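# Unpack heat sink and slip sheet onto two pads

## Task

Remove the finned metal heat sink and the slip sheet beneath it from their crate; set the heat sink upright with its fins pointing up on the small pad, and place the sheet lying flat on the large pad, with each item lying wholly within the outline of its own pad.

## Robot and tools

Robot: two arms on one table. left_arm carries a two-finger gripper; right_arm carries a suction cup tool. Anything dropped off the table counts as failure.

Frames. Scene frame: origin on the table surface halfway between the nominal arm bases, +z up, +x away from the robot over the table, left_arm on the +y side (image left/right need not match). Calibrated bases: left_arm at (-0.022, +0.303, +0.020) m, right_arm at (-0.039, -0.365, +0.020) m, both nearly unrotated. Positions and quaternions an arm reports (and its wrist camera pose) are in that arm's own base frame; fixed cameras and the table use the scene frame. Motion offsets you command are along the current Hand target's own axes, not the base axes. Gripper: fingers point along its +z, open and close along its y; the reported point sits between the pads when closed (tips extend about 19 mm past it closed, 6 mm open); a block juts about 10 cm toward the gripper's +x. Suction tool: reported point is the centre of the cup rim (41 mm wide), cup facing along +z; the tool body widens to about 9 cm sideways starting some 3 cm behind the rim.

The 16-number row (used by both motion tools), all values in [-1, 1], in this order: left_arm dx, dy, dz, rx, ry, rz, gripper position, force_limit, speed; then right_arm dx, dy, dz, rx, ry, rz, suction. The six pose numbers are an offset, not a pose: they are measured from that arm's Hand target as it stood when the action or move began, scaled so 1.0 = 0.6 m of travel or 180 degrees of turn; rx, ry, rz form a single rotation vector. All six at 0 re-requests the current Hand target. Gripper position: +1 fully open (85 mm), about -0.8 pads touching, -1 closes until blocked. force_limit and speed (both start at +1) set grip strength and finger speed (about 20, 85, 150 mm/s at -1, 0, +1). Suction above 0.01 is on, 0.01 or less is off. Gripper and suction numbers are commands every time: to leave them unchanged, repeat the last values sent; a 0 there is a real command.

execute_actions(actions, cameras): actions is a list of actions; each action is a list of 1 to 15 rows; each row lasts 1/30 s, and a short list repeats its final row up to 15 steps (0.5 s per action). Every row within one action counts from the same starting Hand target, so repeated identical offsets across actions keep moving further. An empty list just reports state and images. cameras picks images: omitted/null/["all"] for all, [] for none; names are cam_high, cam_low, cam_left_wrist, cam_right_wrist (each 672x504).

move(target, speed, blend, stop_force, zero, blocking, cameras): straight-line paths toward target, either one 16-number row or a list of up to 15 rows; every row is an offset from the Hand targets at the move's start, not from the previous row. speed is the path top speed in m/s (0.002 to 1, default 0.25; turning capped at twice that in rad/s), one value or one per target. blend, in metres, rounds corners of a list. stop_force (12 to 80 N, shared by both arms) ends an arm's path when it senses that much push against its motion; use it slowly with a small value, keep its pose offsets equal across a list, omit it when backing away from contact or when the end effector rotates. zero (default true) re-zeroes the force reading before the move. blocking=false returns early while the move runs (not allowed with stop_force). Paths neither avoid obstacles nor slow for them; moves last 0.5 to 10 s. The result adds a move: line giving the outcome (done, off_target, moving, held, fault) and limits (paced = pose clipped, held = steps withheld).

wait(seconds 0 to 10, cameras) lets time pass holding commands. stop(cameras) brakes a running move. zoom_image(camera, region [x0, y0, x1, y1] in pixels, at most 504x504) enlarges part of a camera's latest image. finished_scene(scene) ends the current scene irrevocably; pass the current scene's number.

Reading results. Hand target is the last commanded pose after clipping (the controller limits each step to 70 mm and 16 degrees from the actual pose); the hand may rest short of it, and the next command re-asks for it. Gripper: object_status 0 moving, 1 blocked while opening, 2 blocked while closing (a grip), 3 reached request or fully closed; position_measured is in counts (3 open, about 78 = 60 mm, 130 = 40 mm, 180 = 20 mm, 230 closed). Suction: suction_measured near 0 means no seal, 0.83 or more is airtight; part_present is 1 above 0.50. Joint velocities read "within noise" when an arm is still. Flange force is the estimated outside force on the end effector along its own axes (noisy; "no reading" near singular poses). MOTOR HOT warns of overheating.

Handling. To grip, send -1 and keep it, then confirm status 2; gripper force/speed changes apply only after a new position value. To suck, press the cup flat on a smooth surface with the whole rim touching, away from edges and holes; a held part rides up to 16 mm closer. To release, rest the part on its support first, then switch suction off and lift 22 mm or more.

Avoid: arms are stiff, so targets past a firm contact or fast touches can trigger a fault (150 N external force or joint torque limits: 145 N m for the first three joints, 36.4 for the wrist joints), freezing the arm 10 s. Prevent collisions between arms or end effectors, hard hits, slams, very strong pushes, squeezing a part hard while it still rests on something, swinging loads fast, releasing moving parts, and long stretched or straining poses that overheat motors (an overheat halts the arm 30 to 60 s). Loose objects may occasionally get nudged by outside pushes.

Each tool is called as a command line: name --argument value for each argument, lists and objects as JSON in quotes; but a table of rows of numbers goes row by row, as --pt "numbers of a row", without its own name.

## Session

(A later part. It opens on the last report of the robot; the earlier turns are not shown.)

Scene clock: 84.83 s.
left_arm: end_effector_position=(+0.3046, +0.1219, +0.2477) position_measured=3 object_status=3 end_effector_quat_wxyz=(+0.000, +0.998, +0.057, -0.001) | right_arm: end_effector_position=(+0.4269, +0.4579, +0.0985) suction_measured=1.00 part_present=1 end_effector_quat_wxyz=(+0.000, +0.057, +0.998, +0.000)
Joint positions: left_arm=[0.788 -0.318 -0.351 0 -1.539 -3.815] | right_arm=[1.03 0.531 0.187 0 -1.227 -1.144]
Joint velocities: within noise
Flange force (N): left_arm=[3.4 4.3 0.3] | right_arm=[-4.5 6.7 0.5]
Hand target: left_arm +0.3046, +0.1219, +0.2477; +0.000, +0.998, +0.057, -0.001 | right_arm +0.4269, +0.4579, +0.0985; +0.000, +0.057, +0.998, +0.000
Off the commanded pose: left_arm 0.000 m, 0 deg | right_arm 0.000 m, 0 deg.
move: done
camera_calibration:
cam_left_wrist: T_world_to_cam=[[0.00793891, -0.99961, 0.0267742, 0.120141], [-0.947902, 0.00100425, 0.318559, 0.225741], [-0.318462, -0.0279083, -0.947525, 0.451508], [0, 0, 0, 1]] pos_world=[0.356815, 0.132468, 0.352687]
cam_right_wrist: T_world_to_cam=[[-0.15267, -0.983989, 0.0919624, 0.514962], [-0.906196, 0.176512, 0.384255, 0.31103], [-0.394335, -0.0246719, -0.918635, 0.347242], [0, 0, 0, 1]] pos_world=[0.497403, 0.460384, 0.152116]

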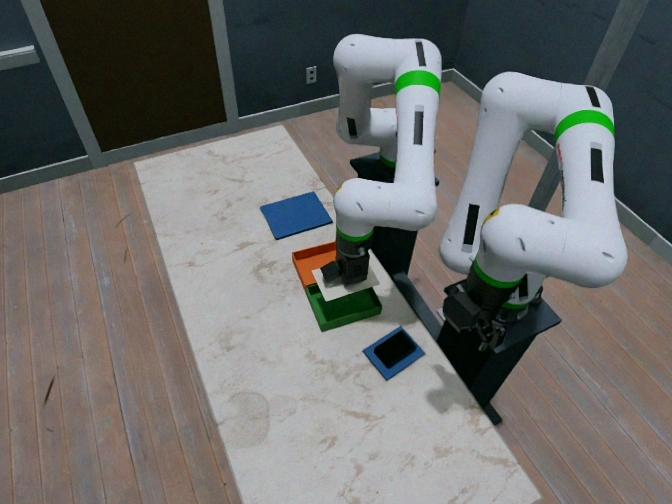

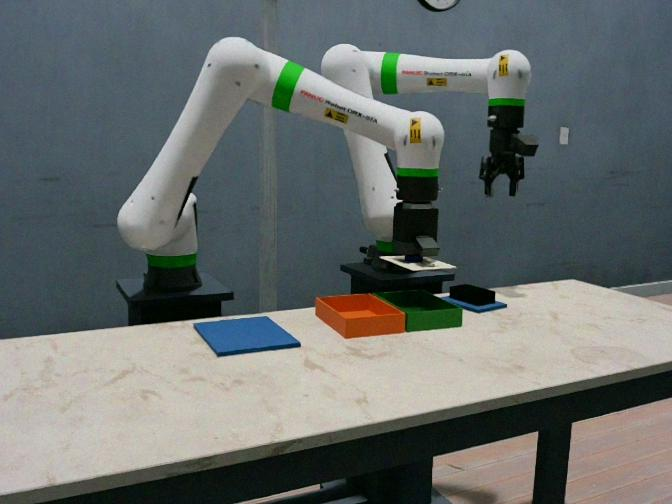

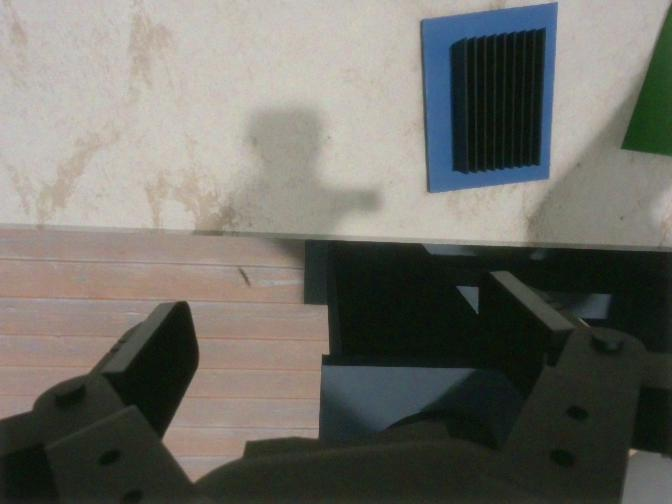

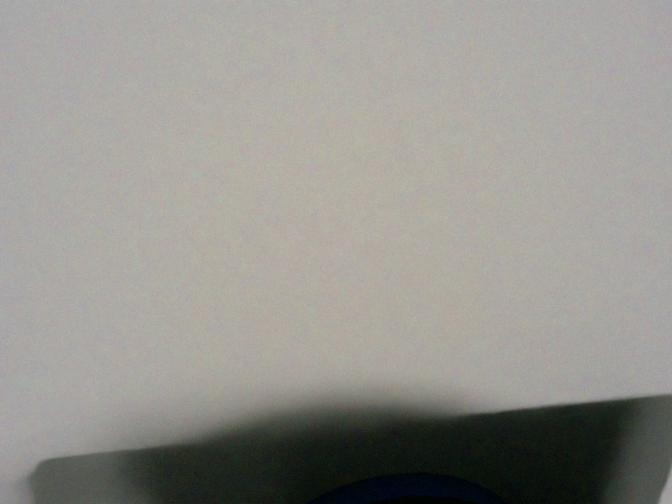

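Sheet clear. Move over the large pad.

move --target '[0,0,0,0,0,0,1,-0.7,-1,-0.05,-0.672,0.05,0,0,-0.0133,1]' --speed 0.2

zoom_image --camera "cam_low" --region '[170, 220, 330, 370]'

zoom_image --camera "cam_high" --region '[240, 150, 360, 260]'

Scene clock: 88.07 s.
left_arm: end_effector_position=(+0.3046, +0.1219, +0.2477) position_measured=3 object_status=3 end_effector_quat_wxyz=(+0.000, +0.998, +0.057, -0.001) | right_arm: end_effector_position=(+0.4108, +0.0539, +0.0688) suction_measured=1.00 part_present=1 end_effector_quat_wxyz=(+0.000, +0.036, +0.999, +0.000)
Joint positions: left_arm=[0.788 -0.318 -0.351 0 -1.539 -3.815] | right_arm=[0.45 0.074 -0.491 0.001 -1.006 -0.522]
Joint velocities: within noise
Flange force (N): left_arm=[3.3 4.3 0.5] | right_arm=[-7.5 1.9 0.3]
Hand target: left_arm +0.3046, +0.1219, +0.2477; +0.000, +0.998, +0.057, -0.001 | right_arm +0.4108, +0.0539, +0.0688; +0.000, +0.036, +0.999, +0.000
Off the commanded pose: left_arm 0.000 m, 0 deg | right_arm 0.000 m, 0 deg.
move: done
camera_calibration:
cam_left_wrist: T_world_to_cam=[[0.00793891, -0.99961, 0.0267742, 0.120141], [-0.947902, 0.00100425, 0.318559, 0.225741], [-0.318462, -0.0279083, -0.947525, 0.451508], [0, 0, 0, 1]] pos_world=[0.356815, 0.132468, 0.352687]
cam_right_wrist: T_world_to_cam=[[-0.111322, -0.989523, 0.0919305, 0.101064], [-0.912822, 0.138386, 0.384194, 0.383941], [-0.392891, -0.041147, -0.918664, 0.303937], [0, 0, 0, 1]] pos_world=[0.481135, 0.0593788, 0.122417]

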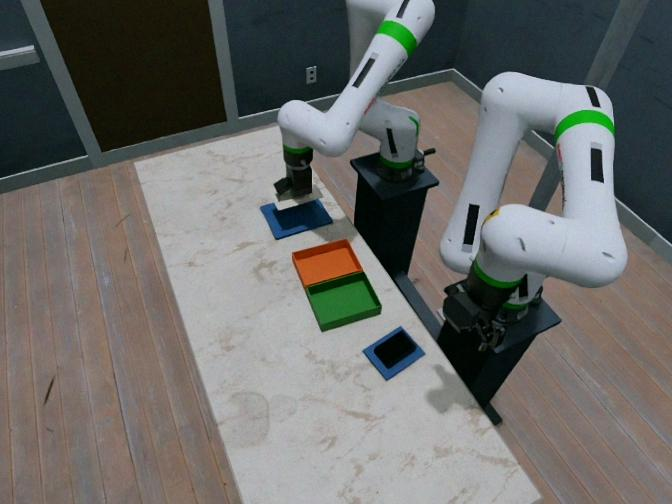

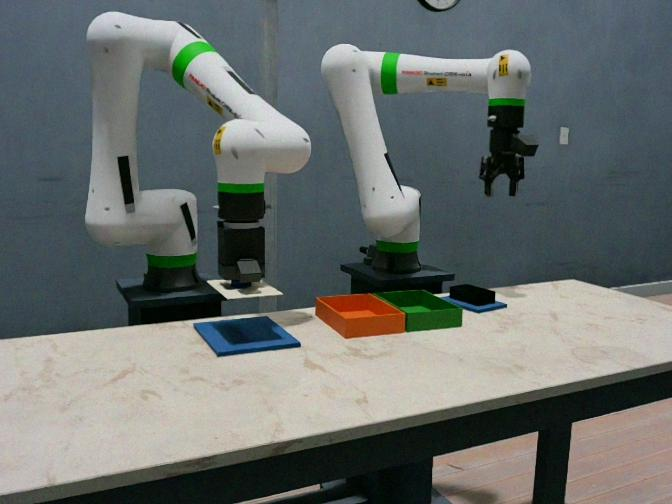

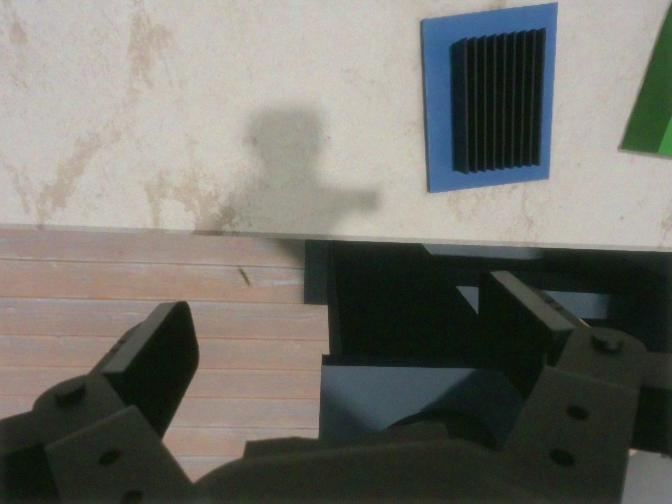

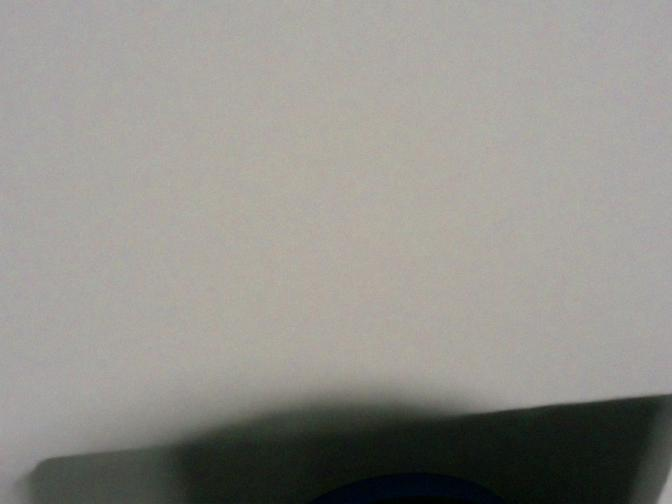

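Scaled by 3.150 from the camera's 672x504 image, which has a finer 960x720 frame.

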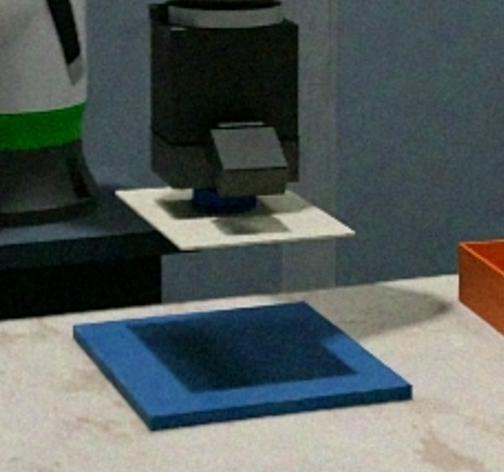

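Scaled by 4.200 from the camera's 672x504 image, which has a finer 960x720 frame.

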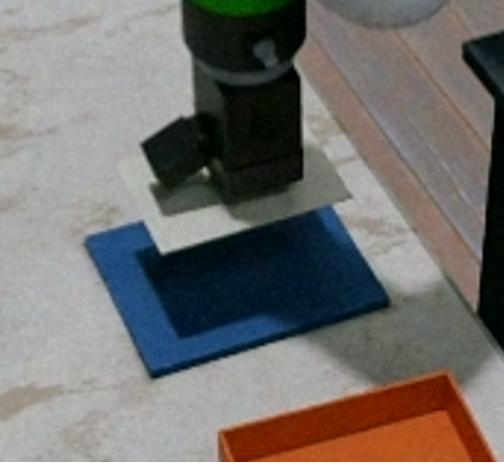

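move --target '[0,0,0,0,0,0,1,-0.7,-1,0,0,0.09,0,0,0,1]' --speed 0.08 --cameras '["cam_low"]'

zoom_image --camera "cam_low" --region '[170, 260, 330, 370]'

move --target '[0,0,0,0,0,0,1,-0.7,-1,0,0,0.055,0,0,0,1]' --speed 0.01 --stop_force 12 --cameras '["cam_low","cam_high"]'

zoom_image --camera "cam_low" --region '[170, 260, 330, 370]'

zoom_image --camera "cam_high" --region '[240, 150, 360, 260]'

Scene clock: 90.33 s.
left_arm: end_effector_position=(+0.3046, +0.1219, +0.2477) position_measured=3 object_status=3 end_effector_quat_wxyz=(+0.000, +0.998, +0.057, -0.001) | right_arm: end_effector_position=(+0.4108, +0.0539, +0.0148) suction_measured=1.00 part_present=1 end_effector_quat_wxyz=(+0.000, +0.036, +0.999, +0.000)
Joint positions: left_arm=[0.788 -0.318 -0.351 0 -1.539 -3.815] | right_arm=[0.45 0.164 -0.545 0.001 -0.863 -0.522]
Joint velocities: within noise
Flange force (N): left_arm=[3.1 4.2 0.1] | right_arm=[-5.9 1.8 2.0]
Hand target: left_arm +0.3046, +0.1219, +0.2477; +0.000, +0.998, +0.057, -0.001 | right_arm +0.4108, +0.0539, +0.0148; +0.000, +0.036, +0.999, +0.000
Off the commanded pose: left_arm 0.000 m, 0 deg | right_arm 0.000 m, 0 deg.
move: done
Images, in order (width x height): cam_low 672x504.

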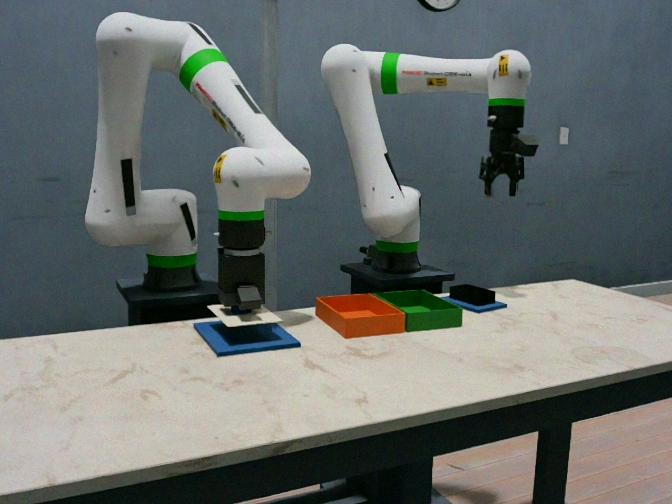

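Scaled by 3.150 from the camera's 672x504 image, which has a finer 960x720 frame.

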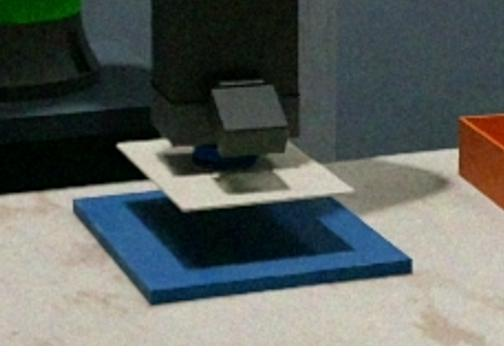

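Scene clock: 94.27 s.
left_arm: end_effector_position=(+0.3046, +0.1219, +0.2477) position_measured=3 object_status=3 end_effector_quat_wxyz=(+0.000, +0.998, +0.057, -0.001) | right_arm: end_effector_position=(+0.4108, +0.0538, -0.0182) suction_measured=1.00 part_present=1 end_effector_quat_wxyz=(+0.000, +0.036, +0.999, +0.000)
Joint positions: left_arm=[0.788 -0.318 -0.351 0 -1.539 -3.815] | right_arm=[0.45 0.229 -0.568 0.001 -0.774 -0.523]
Joint velocities: within noise
Flange force (N): left_arm=[3.5 4.4 0.0] | right_arm=[-6.0 1.9 2.3]
Hand target: left_arm +0.3046, +0.1219, +0.2477; +0.000, +0.998, +0.057, -0.001 | right_arm +0.4108, +0.0538, -0.0182; +0.000, +0.036, +0.999, +0.000
Off the commanded pose: left_arm 0.000 m, 0 deg | right_arm 0.000 m, 0 deg.
move: done
Images, in order (width x height): cam_high 672x504, cam_low 672x504.

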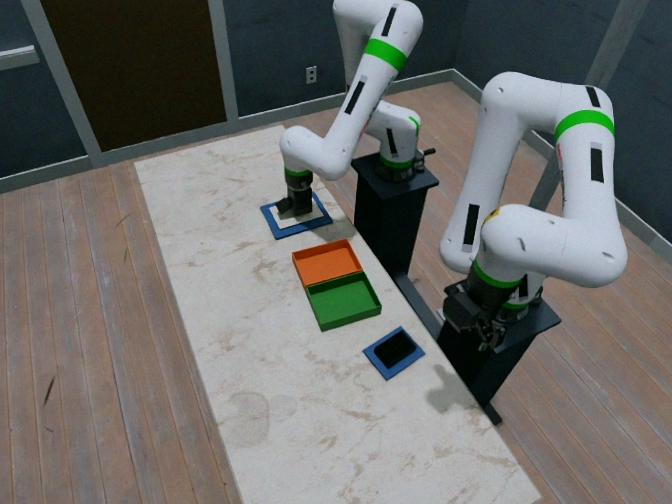

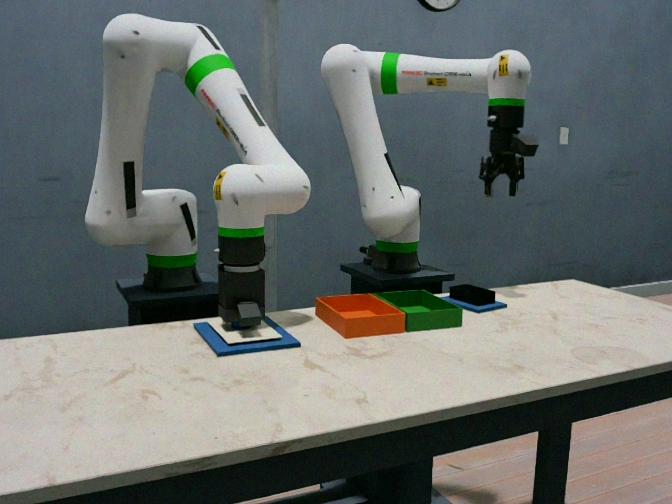

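Scaled by 3.150 from the camera's 672x504 image, which has a finer 960x720 frame.

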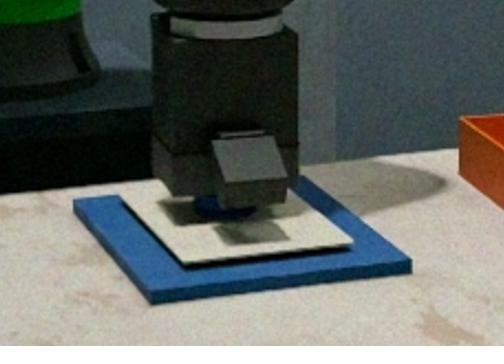

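Scaled by 4.200 from the camera's 672x504 image, which has a finer 960x720 frame.

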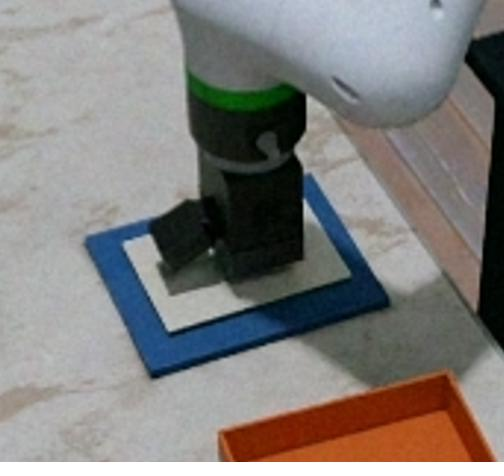

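move --target '[0,0,0,0,0,0,1,-0.7,-1,0,0,0.025,0,0,0,1]' --speed 0.006 --stop_force 12 --cameras '["cam_low","cam_high"]'

zoom_image --camera "cam_low" --region '[170, 260, 330, 370]'

Scene clock: 96.47 s.
left_arm: end_effector_position=(+0.3046, +0.1219, +0.2477) position_measured=3 object_status=3 end_effector_quat_wxyz=(+0.000, +0.998, +0.057, -0.001) | right_arm: end_effector_position=(+0.4109, +0.0538, -0.0240) suction_measured=1.00 part_present=1 end_effector_quat_wxyz=(+0.000, +0.036, +0.999, +0.000)
Joint positions: left_arm=[0.788 -0.318 -0.351 0 -1.539 -3.815] | right_arm=[0.45 0.241 -0.572 0.001 -0.758 -0.523]
Joint velocities: within noise
Flange force (N): left_arm=[3.8 4.8 0.5] | right_arm=[-2.1 1.3 -13.5]
Hand target: left_arm +0.3046, +0.1219, +0.2477; +0.000, +0.998, +0.057, -0.001 | right_arm +0.4109, +0.0538, -0.0240; +0.000, +0.036, +0.999, +0.000 (not the last commanded pose)
Off the commanded pose: left_arm 0.000 m, 0 deg | right_arm 0.009 m, 0 deg.
move: contact (right_arm)
Images, in order (width x height): cam_high 672x504, cam_low 672x504.

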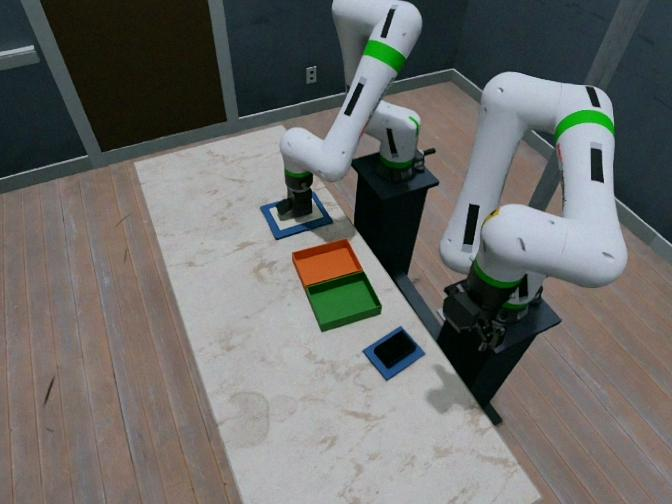

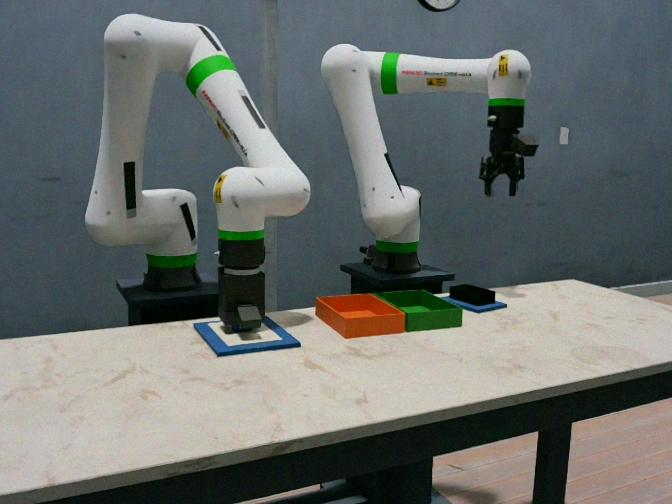

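Scaled by 3.150 from the camera's 672x504 image, which has a finer 960x720 frame.

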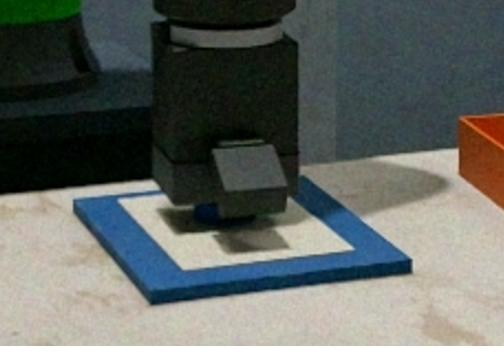

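Release and rise.

execute_actions --actions '[[[0,0,0,0,0,0,1,-0.7,-1,0,0,0,0,0,0,0]],[[0,0,0,0,0,0,1,-0.7,-1,0,0,0,0,0,0,0]]]' --cameras '[]'

wait --seconds 1 --cameras '[]'

move --target '[0,0,0,0,0,0,1,-0.7,-1,0,0,-0.06,0,0,0,0]' --speed 0.03 --cameras '[]'

move --target '[0,0,0,0,0,0,1,-0.7,-1,-0.05,0,-0.38,0,0,0,0]' --speed 0.2

zoom_image --camera "cam_low" --region '[170, 260, 330, 370]'

Scene clock: 98.63 s.
left_arm: end_effector_position=(+0.3046, +0.1219, +0.2477) position_measured=3 object_status=3 end_effector_quat_wxyz=(+0.000, +0.998, +0.057, -0.001) | right_arm: end_effector_position=(+0.4109, +0.0538, -0.0240) suction_measured=0.00 part_present=0 end_effector_quat_wxyz=(+0.000, +0.036, +0.999, +0.000)
Joint positions: left_arm=[0.788 -0.318 -0.351 0 -1.539 -3.815] | right_arm=[0.45 0.241 -0.572 0.001 -0.758 -0.523]
Joint velocities: within noise
Flange force (N): left_arm=[3.4 4.2 0.2] | right_arm=[5.3 1.3 -53.5]
Flange force at the end of the 1st action (N): left_arm=[3.2 4.3 0.3] | right_arm=[5.0 1.6 -53.2]
Hand target: left_arm +0.3046, +0.1219, +0.2477; +0.000, +0.998, +0.057, -0.001 | right_arm +0.4109, +0.0538, -0.0240; +0.000, +0.036, +0.999, +0.000
Off the commanded pose: left_arm 0.000 m, 0 deg | right_arm 0.000 m, 0 deg.
No camera images: "cameras" was empty.

Scene clock: 99.63 s.
left_arm: end_effector_position=(+0.3046, +0.1219, +0.2477) position_measured=3 object_status=3 end_effector_quat_wxyz=(+0.000, +0.998, +0.057, -0.001) | right_arm: end_effector_position=(+0.4108, +0.0538, -0.0240) suction_measured=0.00 part_present=0 end_effector_quat_wxyz=(+0.000, +0.036, +0.999, +0.000)
Joint positions: left_arm=[0.788 -0.318 -0.351 0 -1.539 -3.815] | right_arm=[0.45 0.241 -0.572 0.001 -0.759 -0.523]
Joint velocities: within noise
Flange force (N): left_arm=[3.6 4.6 0.3] | right_arm=[5.4 1.5 -53.7]
Hand target: left_arm +0.3046, +0.1219, +0.2477; +0.000, +0.998, +0.057, -0.001 | right_arm +0.4109, +0.0538, -0.0240; +0.000, +0.036, +0.999, +0.000
Off the commanded pose: left_arm 0.000 m, 0 deg | right_arm 0.000 m, 0 deg.
wait: 1.00 s; at rest by 0.17 s
No camera images: "cameras" was empty.

Scene clock: 101.13 s.
left_arm: end_effector_position=(+0.3046, +0.1219, +0.2477) position_measured=3 object_status=3 end_effector_quat_wxyz=(+0.000, +0.998, +0.057, -0.001) | right_arm: end_effector_position=(+0.4109, +0.0538, +0.0120) suction_measured=0.00 part_present=0 end_effector_quat_wxyz=(+0.000, +0.036, +0.999, +0.000)
Joint positions: left_arm=[0.788 -0.318 -0.351 0 -1.539 -3.815] | right_arm=[0.45 0.169 -0.547 0.001 -0.855 -0.523]
Joint velocities: within noise
Flange force (N): left_arm=[3.7 4.8 0.4] | right_arm=[-6.4 1.7 1.6]
Hand target: left_arm +0.3046, +0.1219, +0.2477; +0.000, +0.998, +0.057, -0.001 | right_arm +0.4109, +0.0539, +0.0120; +0.000, +0.036, +0.999, +0.000
Off the commanded pose: left_arm 0.000 m, 0 deg | right_arm 0.000 m, 0 deg.
move: done
No camera images: "cameras" was empty.

Scene clock: 102.70 s.
left_arm: end_effector_position=(+0.3046, +0.1219, +0.2477) position_measured=3 object_status=3 end_effector_quat_wxyz=(+0.000, +0.998, +0.057, -0.001) | right_arm: end_effector_position=(+0.4408, +0.0519, +0.2400) suction_measured=0.00 part_present=0 end_effector_quat_wxyz=(+0.000, +0.036, +0.999, +0.000)
Joint positions: left_arm=[0.788 -0.318 -0.351 0 -1.539 -3.815] | right_arm=[0.415 -0.003 -0.143 0.001 -1.431 -0.487]
Joint velocities: within noise
Flange force (N): left_arm=[3.2 4.5 0.3] | right_arm=[-4.9 1.6 -1.1]
Hand target: left_arm +0.3046, +0.1219, +0.2477; +0.000, +0.998, +0.057, -0.001 | right_arm +0.4408, +0.0519, +0.2400; +0.000, +0.036, +0.999, +0.000
Off the commanded pose: left_arm 0.000 m, 0 deg | right_arm 0.000 m, 0 deg.
move: done
camera_calibration:
cam_left_wrist: T_world_to_cam=[[0.00793891, -0.99961, 0.0267742, 0.120141], [-0.947902, 0.00100425, 0.318559, 0.225741], [-0.318462, -0.0279083, -0.947525, 0.451508], [0, 0, 0, 1]] pos_world=[0.356815, 0.132468, 0.352687]
cam_right_wrist: T_world_to_cam=[[-0.111314, -0.989524, 0.0919273, 0.0865838], [-0.912823, 0.138377, 0.384195, 0.345843], [-0.392891, -0.0411471, -0.918664, 0.472912], [0, 0, 0, 1]] pos_world=[0.511135, 0.0572789, 0.293617]

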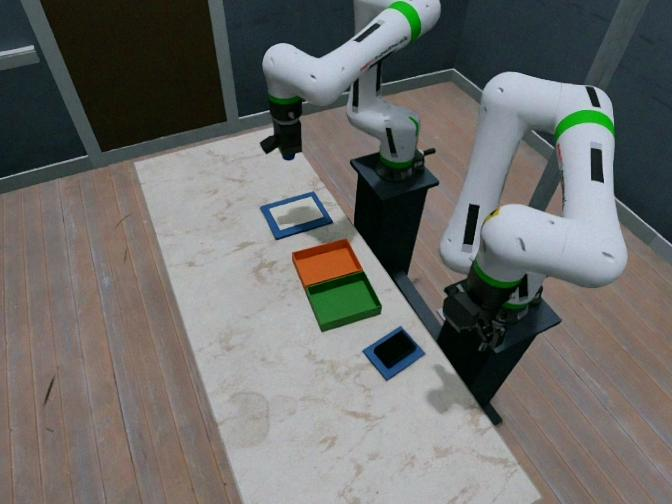

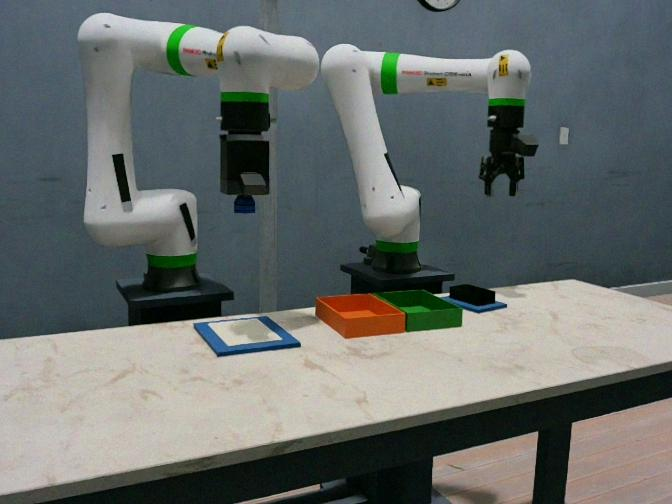

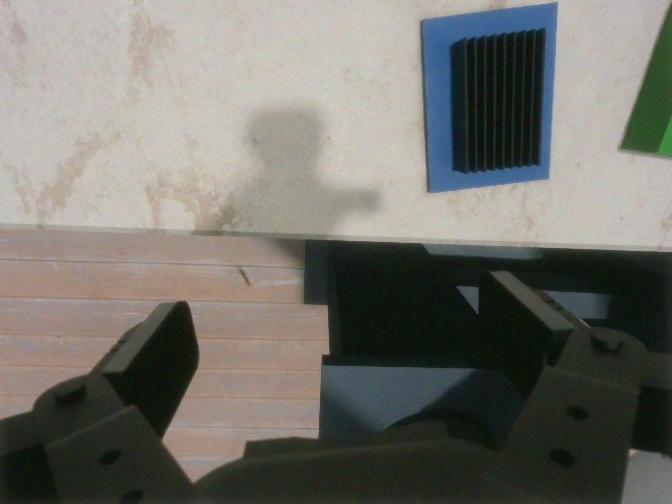

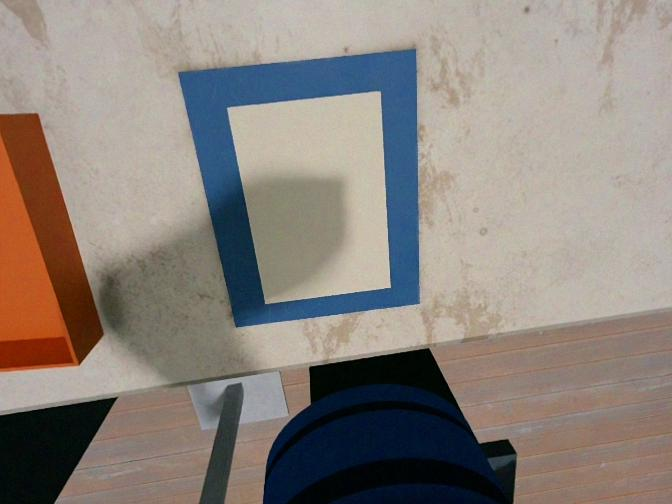

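Scaled by 3.150 from the camera's 672x504 image, which has a finer 960x720 frame.

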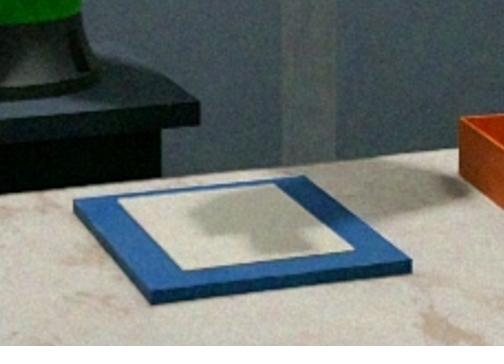

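finished_scene --scene 1

The scene is finished: the task was done.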